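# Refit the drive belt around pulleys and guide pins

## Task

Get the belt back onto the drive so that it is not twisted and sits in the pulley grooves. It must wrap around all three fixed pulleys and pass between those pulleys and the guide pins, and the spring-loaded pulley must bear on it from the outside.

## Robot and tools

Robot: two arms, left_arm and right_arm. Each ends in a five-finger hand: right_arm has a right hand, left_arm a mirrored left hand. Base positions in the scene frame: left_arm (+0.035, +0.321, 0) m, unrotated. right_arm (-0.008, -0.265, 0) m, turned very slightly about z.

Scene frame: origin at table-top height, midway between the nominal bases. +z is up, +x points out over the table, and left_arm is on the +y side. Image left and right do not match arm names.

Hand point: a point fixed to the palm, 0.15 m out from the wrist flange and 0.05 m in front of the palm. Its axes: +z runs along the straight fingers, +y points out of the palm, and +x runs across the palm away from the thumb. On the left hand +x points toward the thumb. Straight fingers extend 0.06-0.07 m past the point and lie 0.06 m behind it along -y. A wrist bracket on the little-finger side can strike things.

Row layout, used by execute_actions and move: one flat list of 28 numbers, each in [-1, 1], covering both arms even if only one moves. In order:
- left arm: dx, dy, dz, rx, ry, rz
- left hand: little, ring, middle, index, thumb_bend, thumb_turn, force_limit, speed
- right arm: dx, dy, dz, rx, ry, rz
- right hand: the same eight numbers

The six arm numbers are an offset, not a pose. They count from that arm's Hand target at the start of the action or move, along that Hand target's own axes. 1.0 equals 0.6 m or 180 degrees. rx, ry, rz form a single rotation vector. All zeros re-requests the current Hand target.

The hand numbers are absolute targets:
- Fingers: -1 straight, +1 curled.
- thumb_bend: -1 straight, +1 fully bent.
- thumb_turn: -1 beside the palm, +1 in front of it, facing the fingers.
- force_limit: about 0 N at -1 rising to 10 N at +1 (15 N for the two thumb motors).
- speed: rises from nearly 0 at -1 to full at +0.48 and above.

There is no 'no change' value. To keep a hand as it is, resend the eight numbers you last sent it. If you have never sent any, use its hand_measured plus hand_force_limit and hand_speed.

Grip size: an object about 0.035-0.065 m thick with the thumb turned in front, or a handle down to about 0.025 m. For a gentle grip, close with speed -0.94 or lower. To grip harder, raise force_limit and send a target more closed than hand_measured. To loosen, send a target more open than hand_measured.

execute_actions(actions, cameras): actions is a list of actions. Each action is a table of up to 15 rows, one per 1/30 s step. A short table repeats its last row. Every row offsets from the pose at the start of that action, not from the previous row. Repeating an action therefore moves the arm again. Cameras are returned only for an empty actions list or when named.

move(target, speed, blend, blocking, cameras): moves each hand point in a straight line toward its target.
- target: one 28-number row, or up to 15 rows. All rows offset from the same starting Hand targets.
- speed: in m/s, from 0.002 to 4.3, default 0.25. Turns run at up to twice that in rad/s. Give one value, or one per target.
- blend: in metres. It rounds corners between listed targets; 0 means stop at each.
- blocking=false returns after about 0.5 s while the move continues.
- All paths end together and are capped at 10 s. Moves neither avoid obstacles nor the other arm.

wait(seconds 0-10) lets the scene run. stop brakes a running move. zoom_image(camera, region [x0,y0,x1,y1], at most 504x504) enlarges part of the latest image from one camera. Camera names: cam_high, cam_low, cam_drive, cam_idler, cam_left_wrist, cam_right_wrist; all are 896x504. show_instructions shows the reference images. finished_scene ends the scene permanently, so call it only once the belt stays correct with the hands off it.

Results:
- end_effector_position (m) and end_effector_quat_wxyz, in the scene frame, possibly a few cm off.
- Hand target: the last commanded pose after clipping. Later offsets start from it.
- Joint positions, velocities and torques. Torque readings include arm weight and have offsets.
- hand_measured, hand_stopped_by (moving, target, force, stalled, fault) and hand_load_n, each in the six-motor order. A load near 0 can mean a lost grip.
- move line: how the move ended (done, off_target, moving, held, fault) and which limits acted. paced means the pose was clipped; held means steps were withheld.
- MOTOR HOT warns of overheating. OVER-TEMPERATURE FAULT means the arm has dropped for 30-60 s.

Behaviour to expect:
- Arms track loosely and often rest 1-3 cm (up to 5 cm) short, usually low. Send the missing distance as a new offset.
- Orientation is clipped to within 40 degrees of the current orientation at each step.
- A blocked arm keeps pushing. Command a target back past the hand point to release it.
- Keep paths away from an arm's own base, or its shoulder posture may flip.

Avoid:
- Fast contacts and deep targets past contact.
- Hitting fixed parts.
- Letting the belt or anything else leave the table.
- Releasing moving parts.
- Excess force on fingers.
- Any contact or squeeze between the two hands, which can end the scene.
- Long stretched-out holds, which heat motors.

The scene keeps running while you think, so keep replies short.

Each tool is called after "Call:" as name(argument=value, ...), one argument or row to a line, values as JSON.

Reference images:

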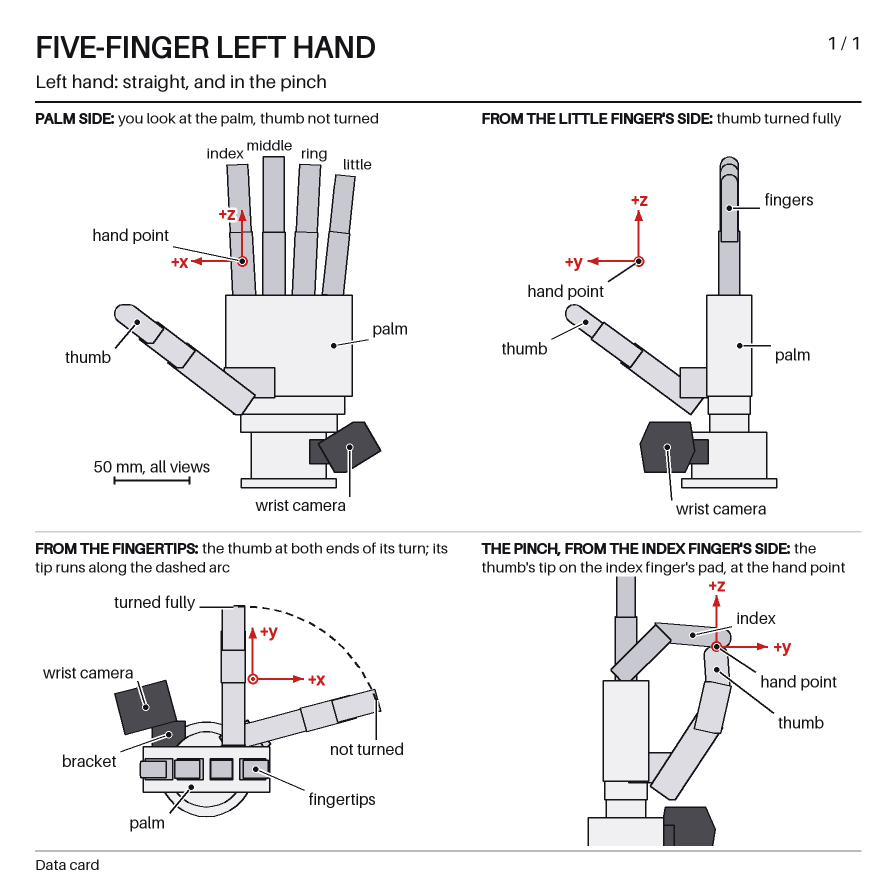

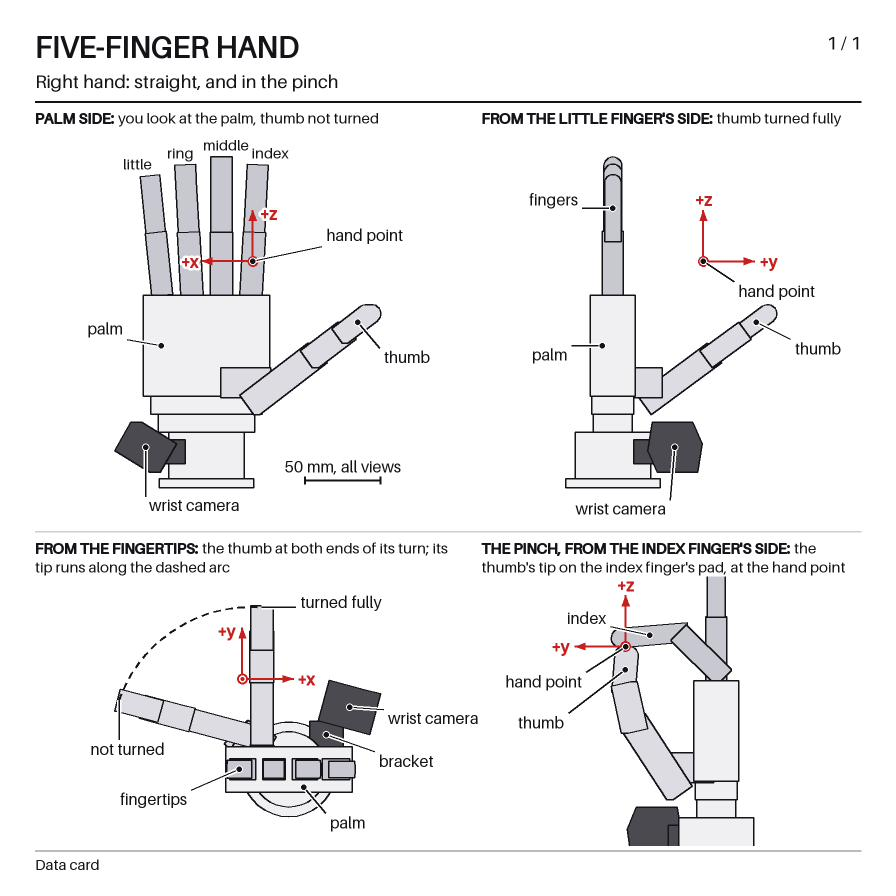

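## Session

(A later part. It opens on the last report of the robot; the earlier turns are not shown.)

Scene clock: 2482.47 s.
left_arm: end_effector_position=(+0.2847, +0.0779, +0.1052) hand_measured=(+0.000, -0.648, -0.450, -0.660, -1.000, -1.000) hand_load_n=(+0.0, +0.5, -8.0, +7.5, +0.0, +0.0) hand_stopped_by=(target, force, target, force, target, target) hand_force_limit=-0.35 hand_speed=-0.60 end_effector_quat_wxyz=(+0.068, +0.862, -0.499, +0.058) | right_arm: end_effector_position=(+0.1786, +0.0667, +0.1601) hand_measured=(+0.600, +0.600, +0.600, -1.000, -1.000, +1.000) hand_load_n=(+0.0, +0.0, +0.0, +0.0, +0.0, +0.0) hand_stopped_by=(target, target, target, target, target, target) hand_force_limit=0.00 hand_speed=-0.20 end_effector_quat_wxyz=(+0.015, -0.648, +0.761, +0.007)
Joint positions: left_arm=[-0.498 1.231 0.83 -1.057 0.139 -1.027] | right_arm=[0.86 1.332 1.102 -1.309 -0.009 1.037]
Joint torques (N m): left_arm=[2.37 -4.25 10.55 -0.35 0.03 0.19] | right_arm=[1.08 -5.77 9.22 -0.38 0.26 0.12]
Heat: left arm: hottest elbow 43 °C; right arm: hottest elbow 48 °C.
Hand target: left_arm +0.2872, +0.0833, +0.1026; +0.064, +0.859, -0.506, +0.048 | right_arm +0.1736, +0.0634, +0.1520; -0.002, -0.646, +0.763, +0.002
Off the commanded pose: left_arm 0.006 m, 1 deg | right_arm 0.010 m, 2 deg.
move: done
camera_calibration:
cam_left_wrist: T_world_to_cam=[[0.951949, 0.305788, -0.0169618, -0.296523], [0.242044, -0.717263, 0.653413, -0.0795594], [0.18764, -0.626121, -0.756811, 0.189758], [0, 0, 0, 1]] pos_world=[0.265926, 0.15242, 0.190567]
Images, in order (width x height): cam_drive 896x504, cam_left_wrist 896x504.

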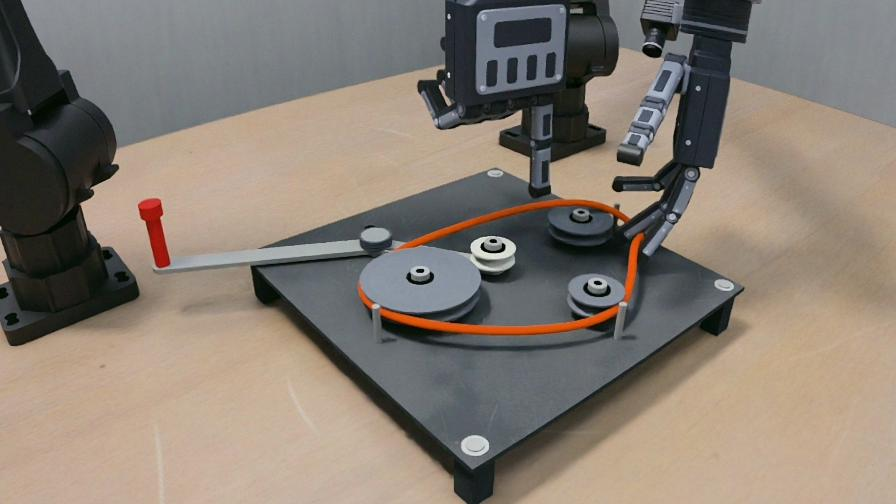

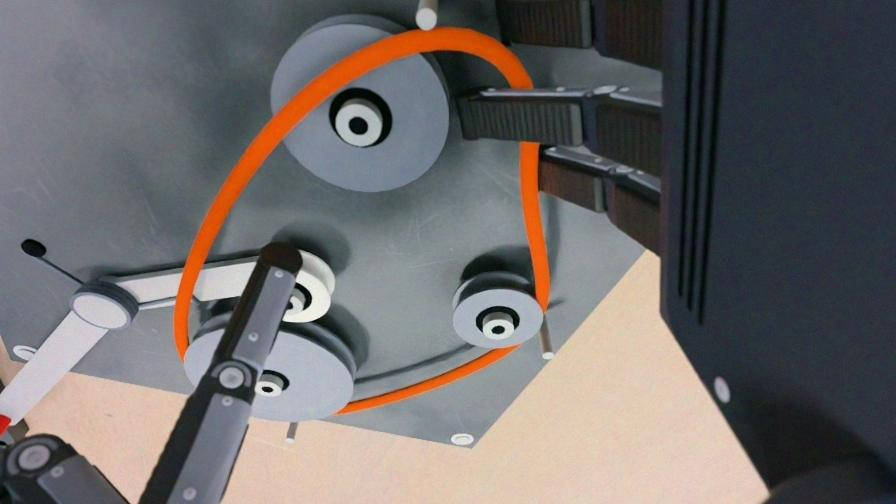

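Call:
move(
  target=[0,0,0,0,0,0,0.0,-0.5,-0.45,-0.5,-1,-1,-0.35,-0.6,0.0238,0.0146,0.025,0,0,0,0.6,0.6,0.6,-1,-1,1,0,-0.2],
  speed=0.05,
  cameras=["cam_drive","cam_left_wrist"],
)

Scene clock: 2489.10 s.
left_arm: end_effector_position=(+0.2847, +0.0779, +0.1052) hand_measured=(+0.000, -0.648, -0.450, -0.660, -1.000, -1.000) hand_load_n=(+0.0, +0.0, -7.5, +7.5, +0.0, +0.0) hand_stopped_by=(target, force, target, force, target, target) hand_force_limit=-0.35 hand_speed=-0.60 end_effector_quat_wxyz=(+0.068, +0.862, -0.499, +0.058) | right_arm: end_effector_position=(+0.1634, +0.0486, +0.1337) hand_measured=(+0.600, +0.600, +0.600, -1.000, -1.000, +1.000) hand_load_n=(+0.0, +0.5, +0.0, +0.0, +0.0, +0.0) hand_stopped_by=(target, target, target, target, target, target) hand_force_limit=0.00 hand_speed=-0.20 end_effector_quat_wxyz=(-0.015, -0.648, +0.762, +0.002)
Joint positions: left_arm=[-0.498 1.231 0.83 -1.057 0.139 -1.027] | right_arm=[0.861 1.332 1.03 -1.299 -0.009 1.039]
Joint torques (N m): left_arm=[2.37 -4.31 10.55 -0.34 0.03 0.19] | right_arm=[1.38 -7.47 9.1 0.59 0.23 0.15]
Heat: left arm: hottest elbow 43 °C; right arm: hottest elbow 47 °C.
Hand target: left_arm +0.2872, +0.0833, +0.1026; +0.064, +0.859, -0.506, +0.048 | right_arm +0.1625, +0.0507, +0.1371; -0.002, -0.646, +0.763, +0.002
Off the commanded pose: left_arm 0.006 m, 1 deg | right_arm 0.004 m, 2 deg.
move: done
camera_calibration:
cam_left_wrist: T_world_to_cam=[[0.951949, 0.305788, -0.0169618, -0.296523], [0.242044, -0.717263, 0.653413, -0.0795594], [0.18764, -0.626121, -0.756811, 0.189758], [0, 0, 0, 1]] pos_world=[0.265926, 0.15242, 0.190567]
Images, in order (width x height): cam_drive 896x504, cam_left_wrist 896x504.

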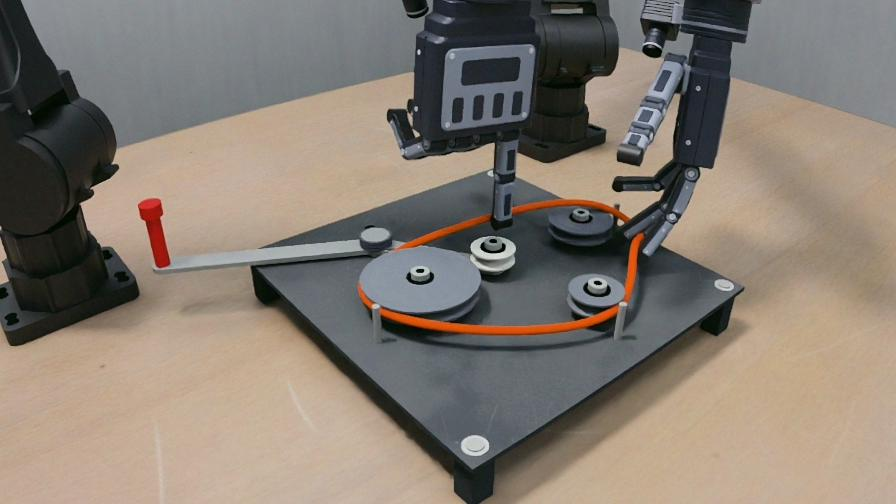

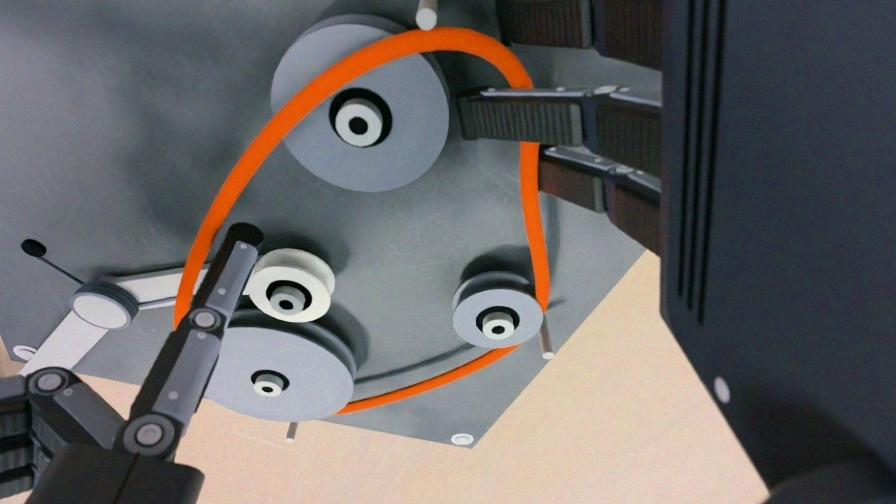

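Call:
move(
  target=[0,0,0,0,0,0,0.0,-0.5,-0.45,-0.5,-1,-1,-0.35,-0.6,-0.0115,0.0323,0,0,0,0,0.6,0.6,0.6,-1,-1,1,0,-0.2],
  speed=0.03,
  cameras=["cam_drive","cam_left_wrist","cam_idler"],
)

Call:
zoom_image(
  camera="cam_drive",
  region=[440, 160, 680, 340],
)

Scene clock: 2501.70 s.
left_arm: end_effector_position=(+0.2843, +0.0772, +0.1056) hand_measured=(+0.000, -0.648, -0.450, -0.660, -1.000, -1.000) hand_load_n=(+0.0, +0.0, -9.0, +8.0, +0.0, +0.0) hand_stopped_by=(target, force, target, force, target, target) hand_force_limit=-0.35 hand_speed=-0.60 end_effector_quat_wxyz=(+0.070, +0.862, -0.499, +0.058) | right_arm: end_effector_position=(+0.1501, +0.0582, +0.1331) hand_measured=(+0.600, +0.600, +0.600, -1.000, -1.000, +1.000) hand_load_n=(+0.0, +0.0, +0.0, +0.5, +0.0, +0.0) hand_stopped_by=(target, target, target, target, target, target) hand_force_limit=0.00 hand_speed=-0.20 end_effector_quat_wxyz=(-0.013, -0.644, +0.765, -0.003)
Joint positions: left_arm=[-0.498 1.231 0.83 -1.057 0.143 -1.027] | right_arm=[0.911 1.325 1.024 -1.296 -0.001 1.101]
Joint torques (N m): left_arm=[2.37 -4.25 10.56 -0.34 -0.16 0.19] | right_arm=[1.49 -8.06 8.91 0.64 -0.13 0.1]
Heat: left arm: hottest elbow 43 °C; right arm: hottest elbow 46 °C.
Hand target: left_arm +0.2872, +0.0833, +0.1026; +0.064, +0.859, -0.506, +0.048 | right_arm +0.1446, +0.0608, +0.1372; -0.002, -0.646, +0.763, +0.002
Off the commanded pose: left_arm 0.007 m, 2 deg | right_arm 0.007 m, 1 deg.
move: done
camera_calibration:
cam_left_wrist: T_world_to_cam=[[0.952065, 0.305248, -0.0199262, -0.295626], [0.242974, -0.715044, 0.655497, -0.0808364], [0.185841, -0.628917, -0.754935, 0.190309], [0, 0, 0, 1]] pos_world=[0.265729, 0.152126, 0.190768]
Images, in order (width x height): cam_drive 896x504, cam_idler 896x504, cam_left_wrist 896x504.

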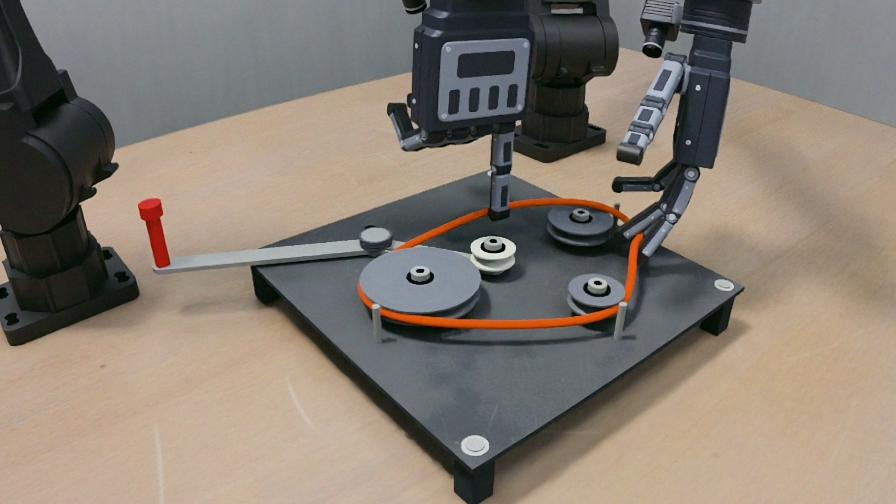

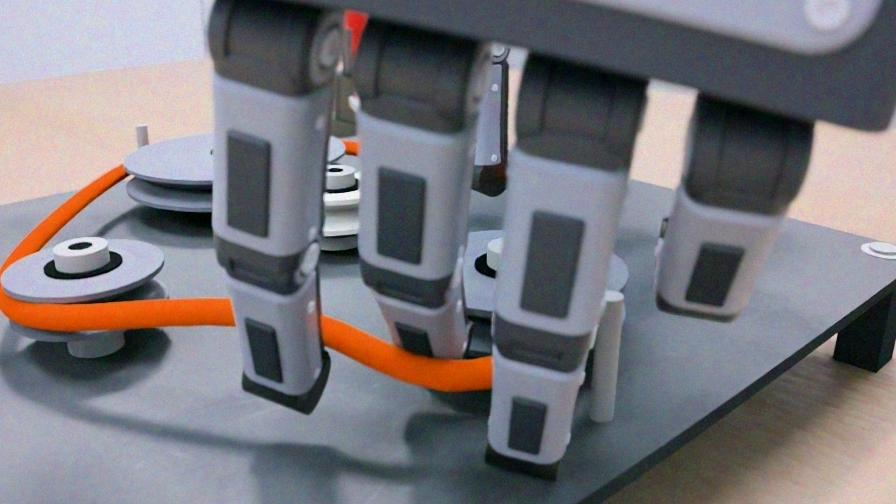

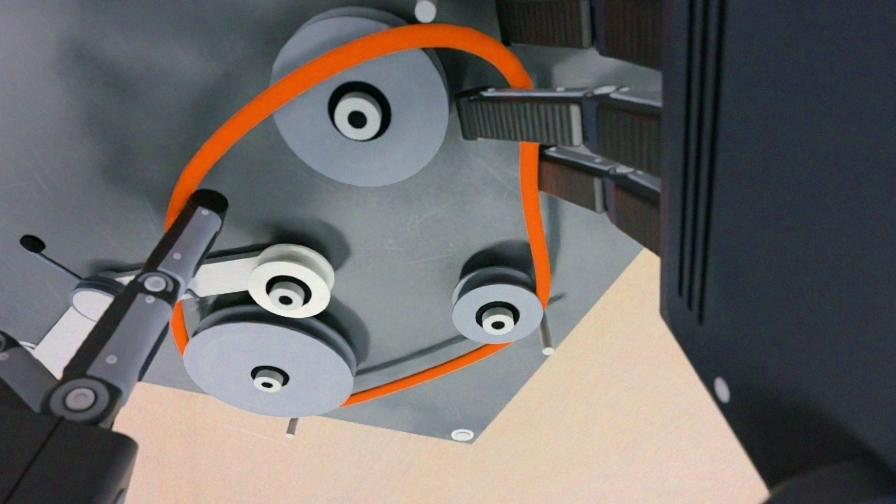

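Scaled by 2.100 from the camera's 896x504 image, which has a finer 1280x720 frame.

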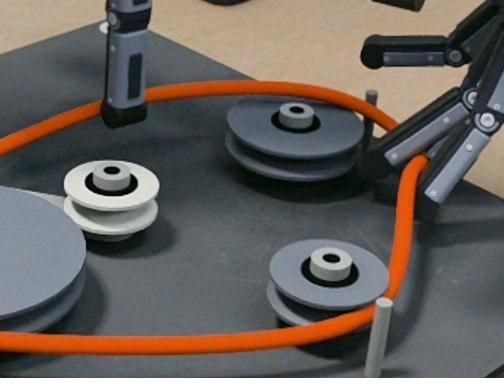

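Call:
move(
  target=[0,0,0,0,0,0,0.0,-0.5,-0.45,-0.5,-1,-1,-0.35,-0.6,-0.0208,0.017,0,0,0,0,0.6,0.6,0.6,-1,-1,1,0,-0.2],
  speed=0.03,
  cameras=["cam_drive","cam_left_wrist","cam_idler"],
)

Call:
zoom_image(
  camera="cam_drive",
  region=[440, 160, 680, 340],
)

Scene clock: 2515.57 s.
left_arm: end_effector_position=(+0.2837, +0.0763, +0.1061) hand_measured=(+0.000, -0.648, -0.450, -0.660, -1.000, -1.000) hand_load_n=(+0.0, +0.0, -9.5, +8.5, -0.5, +0.0) hand_stopped_by=(target, force, target, force, target, target) hand_force_limit=-0.35 hand_speed=-0.60 end_effector_quat_wxyz=(+0.073, +0.862, -0.499, +0.058) | right_arm: end_effector_position=(+0.1440, +0.0637, +0.1321) hand_measured=(+0.600, +0.600, +0.600, -1.000, -1.000, +1.000) hand_load_n=(+0.0, +0.0, +0.5, +0.5, +0.0, +0.0) hand_stopped_by=(target, target, target, target, target, target) hand_force_limit=0.00 hand_speed=-0.20 end_effector_quat_wxyz=(-0.011, -0.639, +0.769, -0.010)
Joint positions: left_arm=[-0.498 1.231 0.83 -1.057 0.149 -1.027] | right_arm=[0.942 1.325 1.024 -1.296 0.013 1.145]
Joint torques (N m): left_arm=[2.37 -4.25 10.56 -0.35 -0.43 0.19] | right_arm=[2.14 -6.71 10.5 0.5 -0.61 0.07]
Heat: left arm: hottest elbow 43 °C; right arm: hottest elbow 45 °C.
Hand target: left_arm +0.2872, +0.0832, +0.1026; +0.064, +0.859, -0.506, +0.048 | right_arm +0.1366, +0.0748, +0.1373; -0.002, -0.646, +0.763, +0.002
Off the commanded pose: left_arm 0.009 m, 2 deg | right_arm 0.014 m, 2 deg.
move: off_target (right_arm)
camera_calibration:
cam_left_wrist: T_world_to_cam=[[0.95219, 0.304534, -0.0243615, -0.294269], [0.244452, -0.711645, 0.658639, -0.0827559], [0.183241, -0.633104, -0.752065, 0.190985], [0, 0, 0, 1]] pos_world=[0.265434, 0.151635, 0.19097]
Images, in order (width x height): cam_drive 896x504, cam_idler 896x504, cam_left_wrist 896x504.

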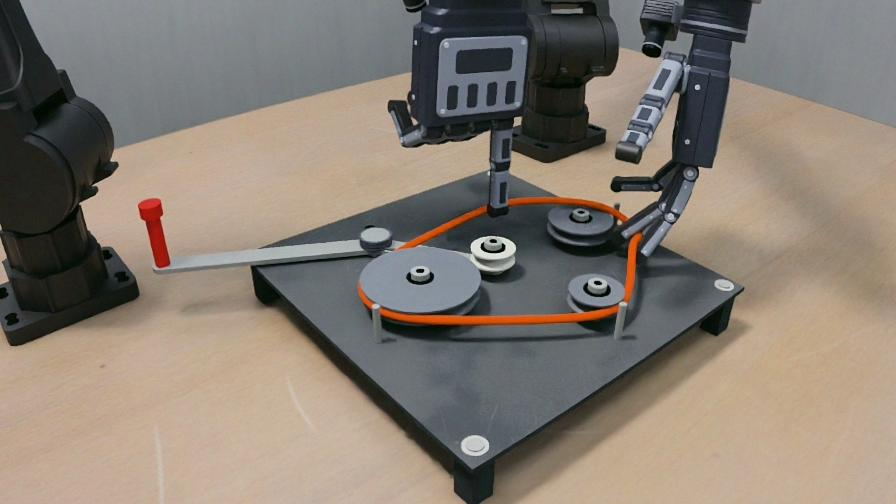

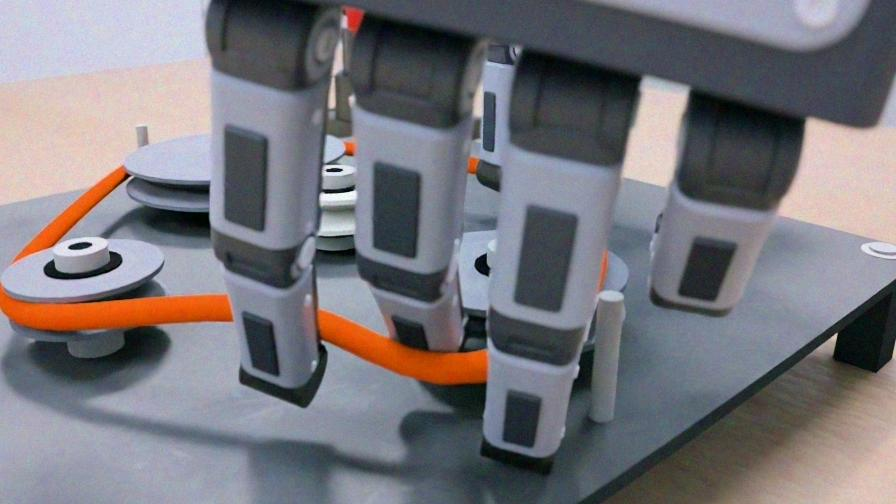

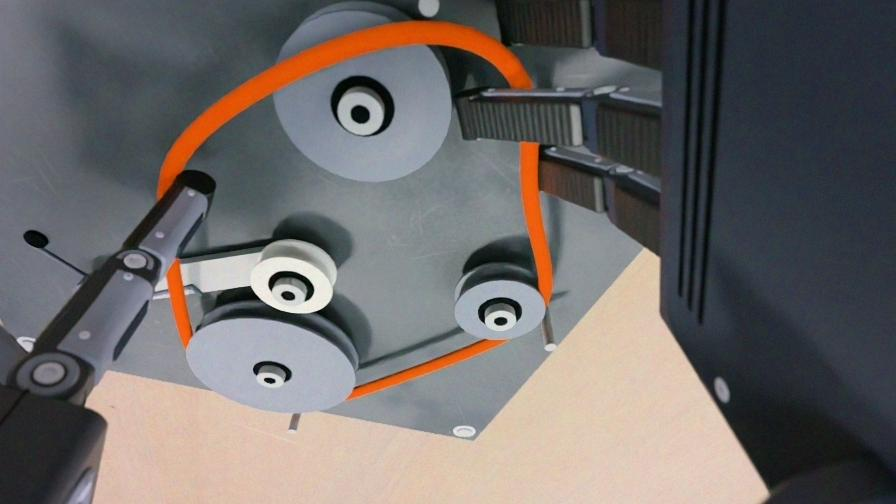

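Scaled by 2.100 from the camera's 896x504 image, which has a finer 1280x720 frame.

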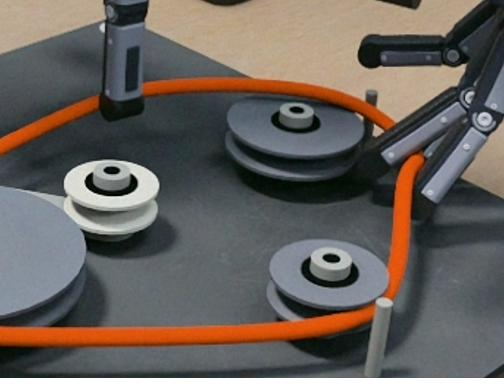

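Call:
move(
  target=[0,0,0,0,0,0,0.0,-0.5,-0.45,-0.5,-1,-1,-0.35,-0.6,0.0142,0.0053,0.0117,0,-0.1,0,0.8,0.8,0.6,-1,-1,1,0,-0.2],
  speed=0.05,
  cameras=["cam_drive","cam_left_wrist","cam_idler"],
)

Scene clock: 2577.37 s.
left_arm: end_effector_position=(+0.2840, +0.0751, +0.1067) hand_measured=(+0.000, -0.648, -0.450, -0.660, -1.000, -1.000) hand_load_n=(+0.0, +0.0, -10.0, +9.5, +0.0, +0.0) hand_stopped_by=(target, force, target, force, target, target) hand_force_limit=-0.35 hand_speed=-0.60 end_effector_quat_wxyz=(+0.076, +0.861, -0.499, +0.059) | right_arm: end_effector_position=(+0.1394, +0.0546, +0.1211) hand_measured=(+0.800, +0.800, +0.600, -1.000, -1.000, +1.000) hand_load_n=(+0.0, +0.0, +0.0, +0.5, +0.5, +0.0) hand_stopped_by=(target, target, target, target, target, target) hand_force_limit=0.00 hand_speed=-0.20 end_effector_quat_wxyz=(+0.097, -0.622, +0.773, +0.078)
Joint positions: left_arm=[-0.498 1.231 0.83 -1.054 0.154 -1.027] | right_arm=[0.868 1.133 0.789 -1.003 -0.112 1.113]
Joint torques (N m): left_arm=[2.37 -4.31 10.59 -0.51 -0.65 0.19] | right_arm=[2.08 -5.36 9.88 2 -1.58 -0.17]
Heat: left arm: hottest elbow 43 °C; right arm: hottest elbow 43 °C.
Hand target: left_arm +0.2871, +0.0833, +0.1026; +0.064, +0.859, -0.506, +0.048 | right_arm +0.1321, +0.0669, +0.1303; +0.118, -0.637, +0.754, +0.103
Off the commanded pose: left_arm 0.010 m, 2 deg | right_arm 0.017 m, 5 deg.
move: off_target (right_arm)
camera_calibration:
cam_left_wrist: T_world_to_cam=[[0.9524, 0.30378, -0.0255387, -0.293963], [0.24356, -0.70786, 0.663033, -0.084532], [0.183338, -0.637693, -0.748154, 0.190502], [0, 0, 0, 1]] pos_world=[0.265633, 0.150945, 0.191065]
Images, in order (width x height): cam_drive 896x504, cam_idler 896x504, cam_left_wrist 896x504.

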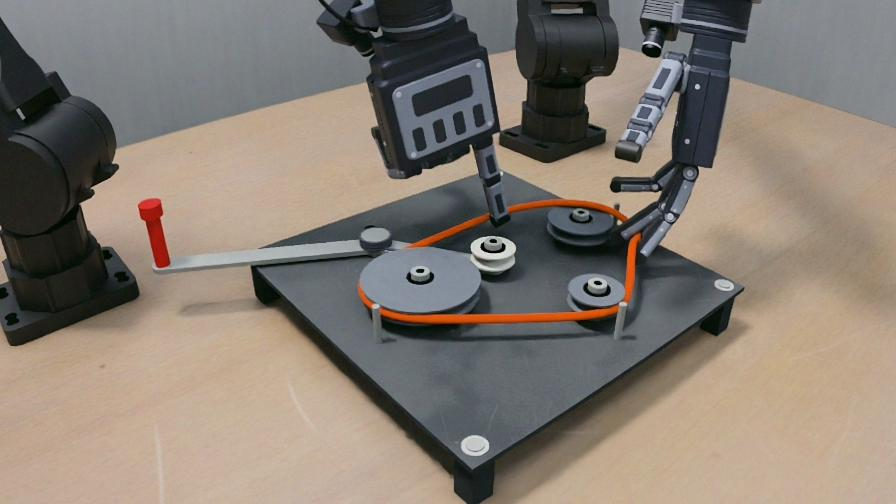

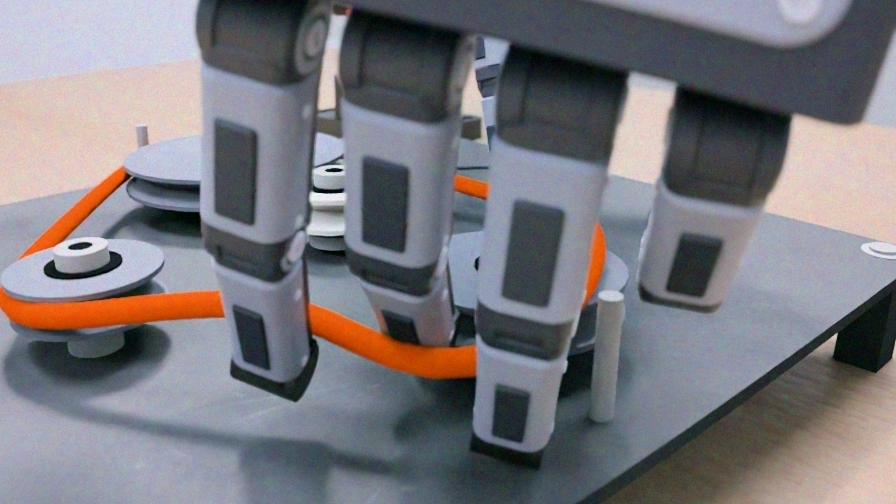

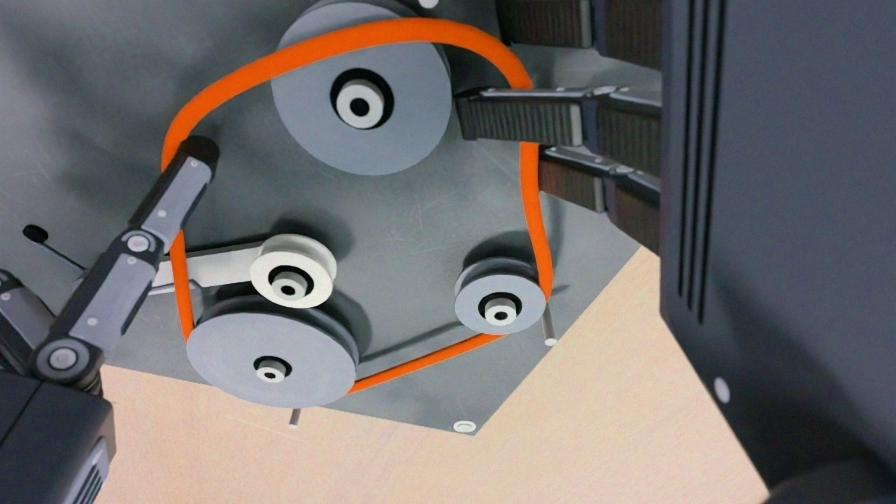

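Call:
move(
  target=[0.0024,-0.0044,0.0001,0.0065,0.0027,-0.0439,0.0,-0.5,-0.45,-0.5,-1,-1,-0.35,-0.6,-0.0363,-0.0037,0.0102,0,0,0,0.8,0.8,0.6,-1,-1,1,0,-0.2],
  speed=0.04,
  cameras=["cam_drive","cam_left_wrist","cam_idler"],
)

Scene clock: 2597.70 s.
left_arm: end_effector_position=(+0.2925, +0.0712, +0.1096) hand_measured=(+0.000, -0.648, -0.450, -0.660, -1.000, -1.000) hand_load_n=(+0.0, +0.0, -10.5, +8.0, +0.0, +0.0) hand_stopped_by=(target, force, target, force, target, target) hand_force_limit=-0.35 hand_speed=-0.60 end_effector_quat_wxyz=(+0.077, +0.889, -0.448, +0.061) | right_arm: end_effector_position=(+0.1392, +0.0592, +0.1173) hand_measured=(+0.800, +0.800, +0.600, -1.000, -1.000, +1.000) hand_load_n=(+0.0, +0.0, +0.0, +0.5, +0.0, +0.0) hand_stopped_by=(target, target, target, target, target, target) hand_force_limit=0.00 hand_speed=-0.20 end_effector_quat_wxyz=(+0.097, -0.625, +0.771, +0.080)
Joint positions: left_arm=[-0.498 1.224 0.83 -1.049 0.15 -1.144] | right_arm=[0.876 1.148 0.789 -0.986 -0.115 1.114]
Joint torques (N m): left_arm=[2.14 -6.07 8.29 -0.13 -1.13 -0.06] | right_arm=[3.78 -2.02 13.83 2.06 -1.29 0.01]
Heat: left arm: hottest elbow 43 °C; right arm: hottest elbow 43 °C.
Hand target: left_arm +0.2902, +0.0833, +0.1027; +0.061, +0.892, -0.445, +0.053 | right_arm +0.1381, +0.0888, +0.1312; +0.118, -0.637, +0.754, +0.103
Off the commanded pose: left_arm 0.014 m, 2 deg | right_arm 0.033 m, 4 deg.
move: off_target (left_arm, right_arm)
camera_calibration:
cam_left_wrist: T_world_to_cam=[[0.910916, 0.41092, -0.0371145, -0.295061], [0.329664, -0.670784, 0.664357, -0.119269], [0.248101, -0.617409, -0.746493, 0.168112], [0, 0, 0, 1]] pos_world=[0.266386, 0.145036, 0.193781]
Images, in order (width x height): cam_drive 896x504, cam_idler 896x504, cam_left_wrist 896x504.

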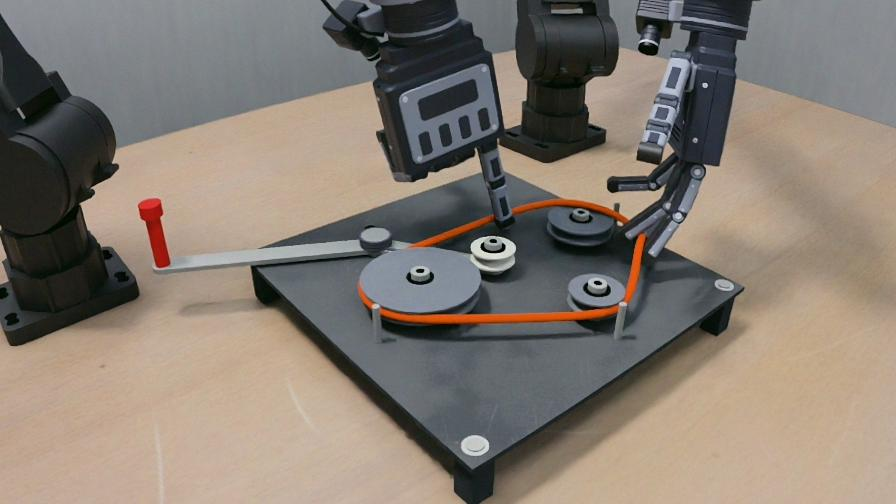

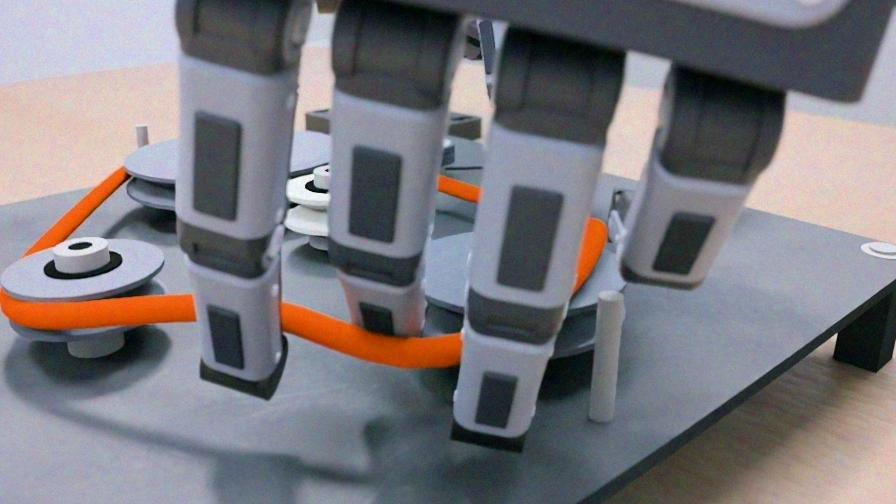

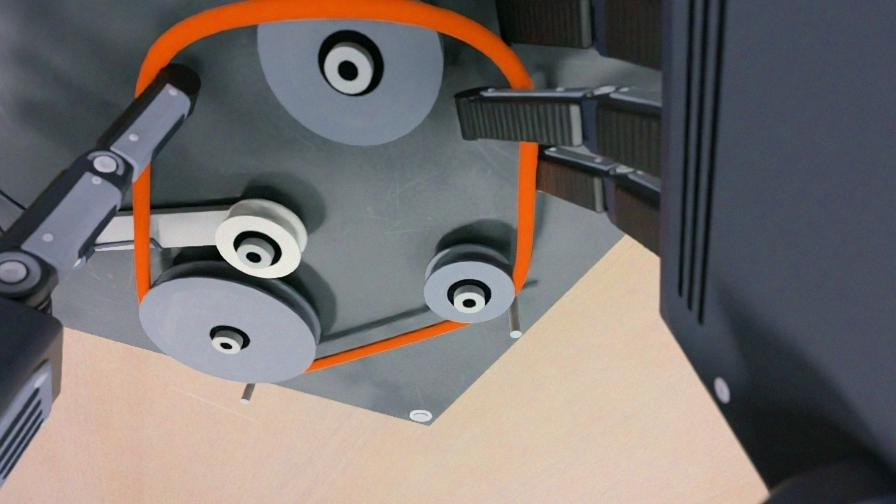

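Call:
zoom_image(
  camera="cam_drive",
  region=[530, 170, 680, 270],
)

Call:
zoom_image(
  camera="cam_idler",
  region=[400, 180, 700, 440],
)

Scaled by 3.360 from the camera's 896x504 image, which has a finer 1280x720 frame.

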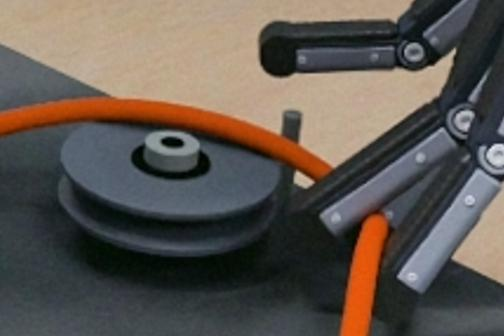

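Scaled by 1.680 from the camera's 896x504 image, which has a finer 1280x720 frame.

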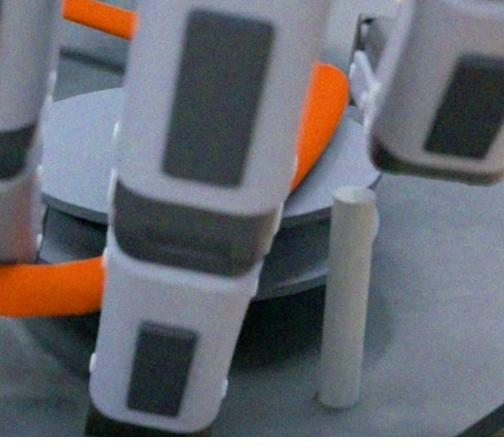

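Call:
execute_actions(
  actions=[],
  cameras=["cam_drive","cam_idler","cam_left_wrist","cam_right_wrist"],
)

Scene clock: 2653.77 s.
left_arm: end_effector_position=(+0.2925, +0.0712, +0.1096) hand_measured=(+0.000, -0.648, -0.450, -0.660, -1.000, -1.000) hand_load_n=(+0.5, +0.0, -10.5, +8.0, +0.0, +0.0) hand_stopped_by=(target, force, target, force, target, target) hand_force_limit=-0.35 hand_speed=-0.60 end_effector_quat_wxyz=(+0.077, +0.889, -0.448, +0.061) | right_arm: end_effector_position=(+0.1392, +0.0592, +0.1173) hand_measured=(+0.800, +0.800, +0.600, -1.000, -1.000, +1.000) hand_load_n=(+0.0, +0.0, +0.0, +0.5, +0.0, +0.0) hand_stopped_by=(target, target, target, target, target, target) hand_force_limit=0.00 hand_speed=-0.20 end_effector_quat_wxyz=(+0.097, -0.625, +0.771, +0.080)
Joint positions: left_arm=[-0.498 1.224 0.83 -1.049 0.15 -1.144] | right_arm=[0.876 1.148 0.789 -0.986 -0.115 1.114]
Joint velocities: within noise
Joint torques (N m): left_arm=[2.14 -6.01 8.29 -0.13 -1.13 -0.04] | right_arm=[3.49 -2.2 13.83 1.92 -1.32 0.01]
Heat: left arm: hottest elbow 41 °C; right arm: hottest elbow 47 °C.
Hand target: left_arm +0.2902, +0.0833, +0.1027; +0.061, +0.892, -0.445, +0.053 | right_arm +0.1381, +0.0888, +0.1312; +0.118, -0.637, +0.754, +0.103
Off the commanded pose: left_arm 0.014 m, 2 deg | right_arm 0.033 m, 4 deg.
camera_calibration:
cam_left_wrist: T_world_to_cam=[[0.910757, 0.411268, -0.0371561, -0.295061], [0.329951, -0.670658, 0.664342, -0.119362], [0.248304, -0.617313, -0.746505, 0.168047], [0, 0, 0, 1]] pos_world=[0.266385, 0.145036, 0.193781]
cam_right_wrist: T_world_to_cam=[[-0.999416, -0.0338595, 0.00469487, 0.136107], [-0.021966, 0.741364, 0.670744, -0.116861], [-0.0261916, 0.670249, -0.741674, 0.168303], [0, 0, 0, 1]] pos_world=[0.137868, -0.0215598, 0.202571]
Images, in order (width x height): cam_drive 896x504, cam_idler 896x504, cam_left_wrist 896x504, cam_right_wrist 896x504.

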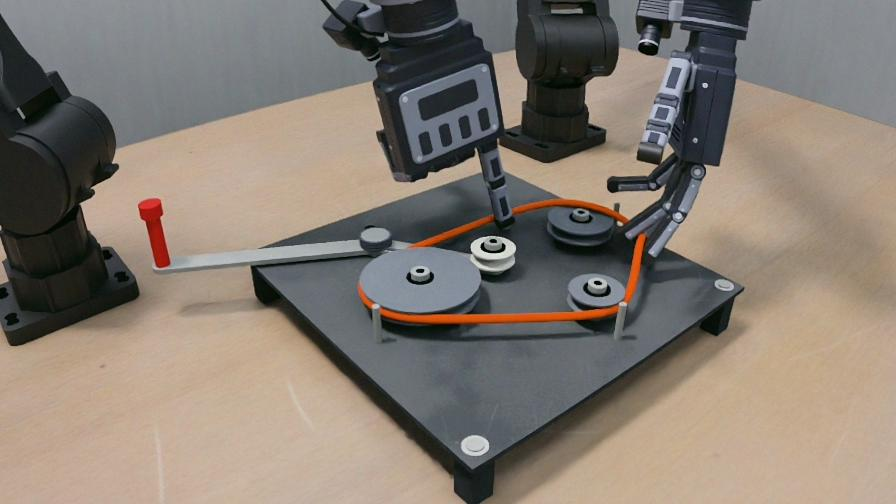

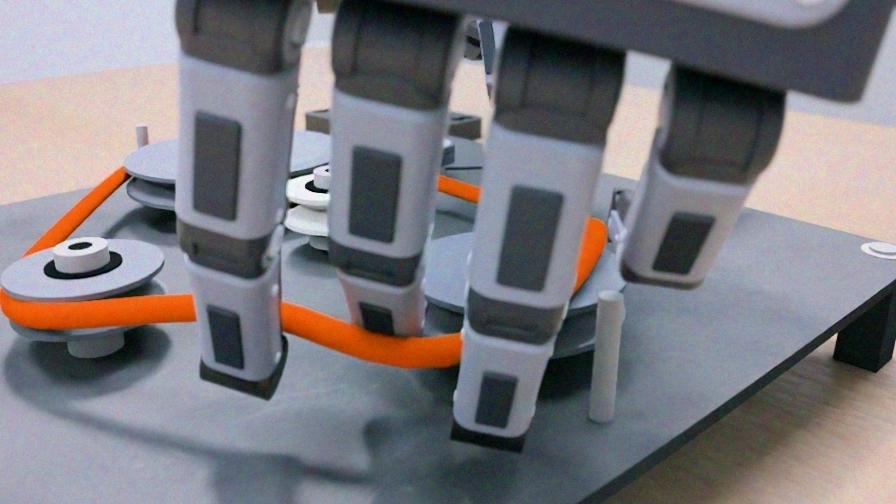

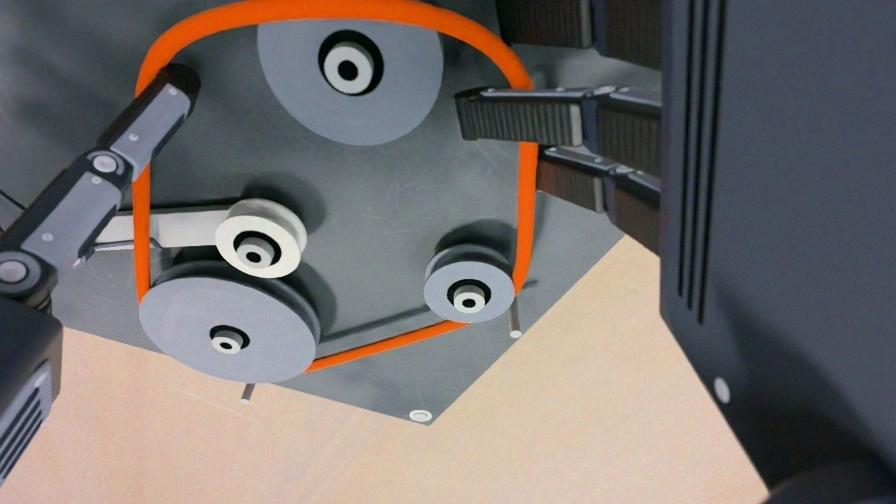

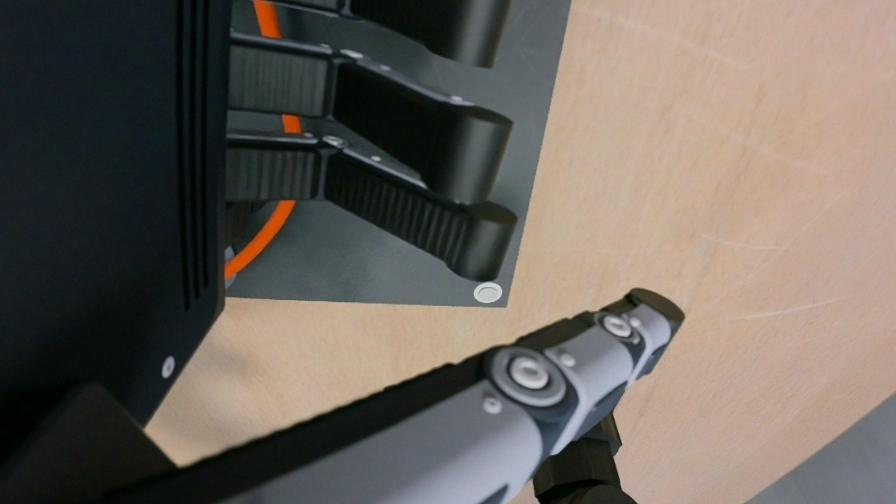

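Call:
zoom_image(
  camera="cam_drive",
  region=[480, 170, 700, 290],
)

Call:
zoom_image(
  camera="cam_idler",
  region=[400, 180, 700, 440],
)

Scaled by 2.291 from the camera's 896x504 image, which has a finer 1280x720 frame.

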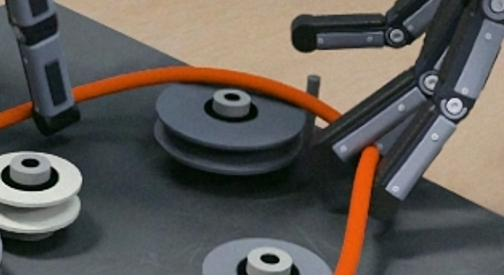

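Scaled by 1.680 from the camera's 896x504 image, which has a finer 1280x720 frame.

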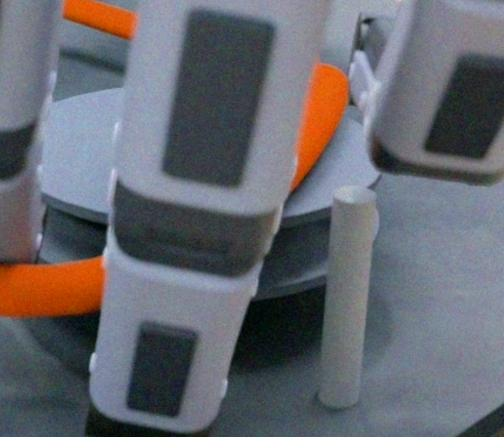

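Call:
move(
  target=[0,0,0,0,0,0,0.0,-0.5,-0.45,-0.5,-1,-1,-0.35,-0.6,0.031,-0.0384,0.0072,0,0,0,0.8,0.8,0.6,-1,-1,1,0,-0.2],
  speed=0.04,
  cameras=["cam_drive","cam_left_wrist"],
)

Scene clock: 2708.43 s.
left_arm: end_effector_position=(+0.2931, +0.0737, +0.1082) hand_measured=(+0.000, -0.648, -0.450, -0.660, -1.000, -1.000) hand_load_n=(+0.0, +0.0, -8.5, +7.0, +0.0, +0.0) hand_stopped_by=(target, force, target, force, target, target) hand_force_limit=-0.35 hand_speed=-0.60 end_effector_quat_wxyz=(+0.070, +0.889, -0.448, +0.061) | right_arm: end_effector_position=(+0.1514, +0.0590, +0.1172) hand_measured=(+0.800, +0.800, +0.600, -1.000, -1.000, +1.000) hand_load_n=(+0.0, +0.0, +0.0, +0.0, +0.0, +0.0) hand_stopped_by=(target, target, target, target, target, target) hand_force_limit=0.00 hand_speed=-0.20 end_effector_quat_wxyz=(+0.108, -0.632, +0.761, +0.097)
Joint positions: left_arm=[-0.498 1.222 0.827 -1.049 0.137 -1.144] | right_arm=[0.826 1.163 0.789 -0.952 -0.157 1.048]
Joint torques (N m): left_arm=[2.08 -5.83 8.47 -0.14 -0.52 -0.04] | right_arm=[0.5 -2.26 12 1.35 -0.55 -0.12]
Heat: left arm: hottest elbow 41 °C; right arm: hottest elbow 48 °C.
Hand target: left_arm +0.2902, +0.0832, +0.1027; +0.061, +0.892, -0.445, +0.053 | right_arm +0.1579, +0.0689, +0.1212; +0.118, -0.637, +0.754, +0.103
Off the commanded pose: left_arm 0.011 m, 2 deg | right_arm 0.013 m, 2 deg.
move: off_target (left_arm, right_arm)
camera_calibration:
cam_left_wrist: T_world_to_cam=[[0.91025, 0.413221, -0.0263509, -0.297832], [0.326847, -0.677997, 0.6584, -0.114814], [0.254199, -0.607921, -0.752207, 0.166614], [0, 0, 0, 1]] pos_world=[0.266275, 0.146515, 0.193074]
Images, in order (width x height): cam_drive 896x504, cam_left_wrist 896x504.

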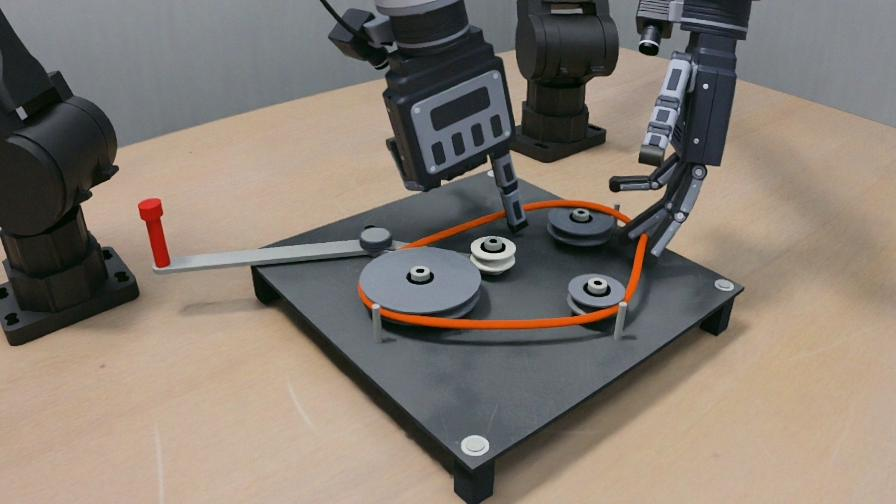

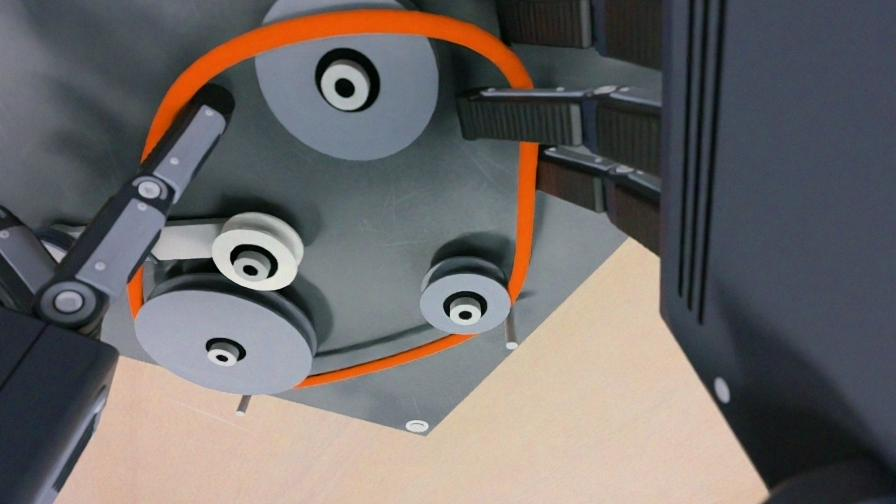

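Call:
zoom_image(
  camera="cam_drive",
  region=[530, 180, 670, 270],
)

Call:
zoom_image(
  camera="cam_left_wrist",
  region=[100, 0, 600, 280],
)

Scaled by 3.600 from the camera's 896x504 image, which has a finer 1280x720 frame.

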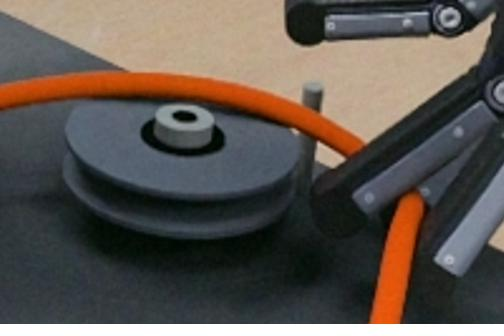

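Scaled by 1.008 from the camera's 896x504 image, which has a finer 1280x720 frame.

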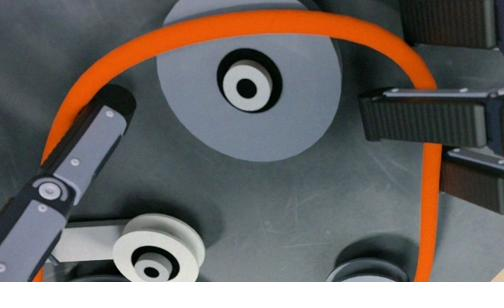

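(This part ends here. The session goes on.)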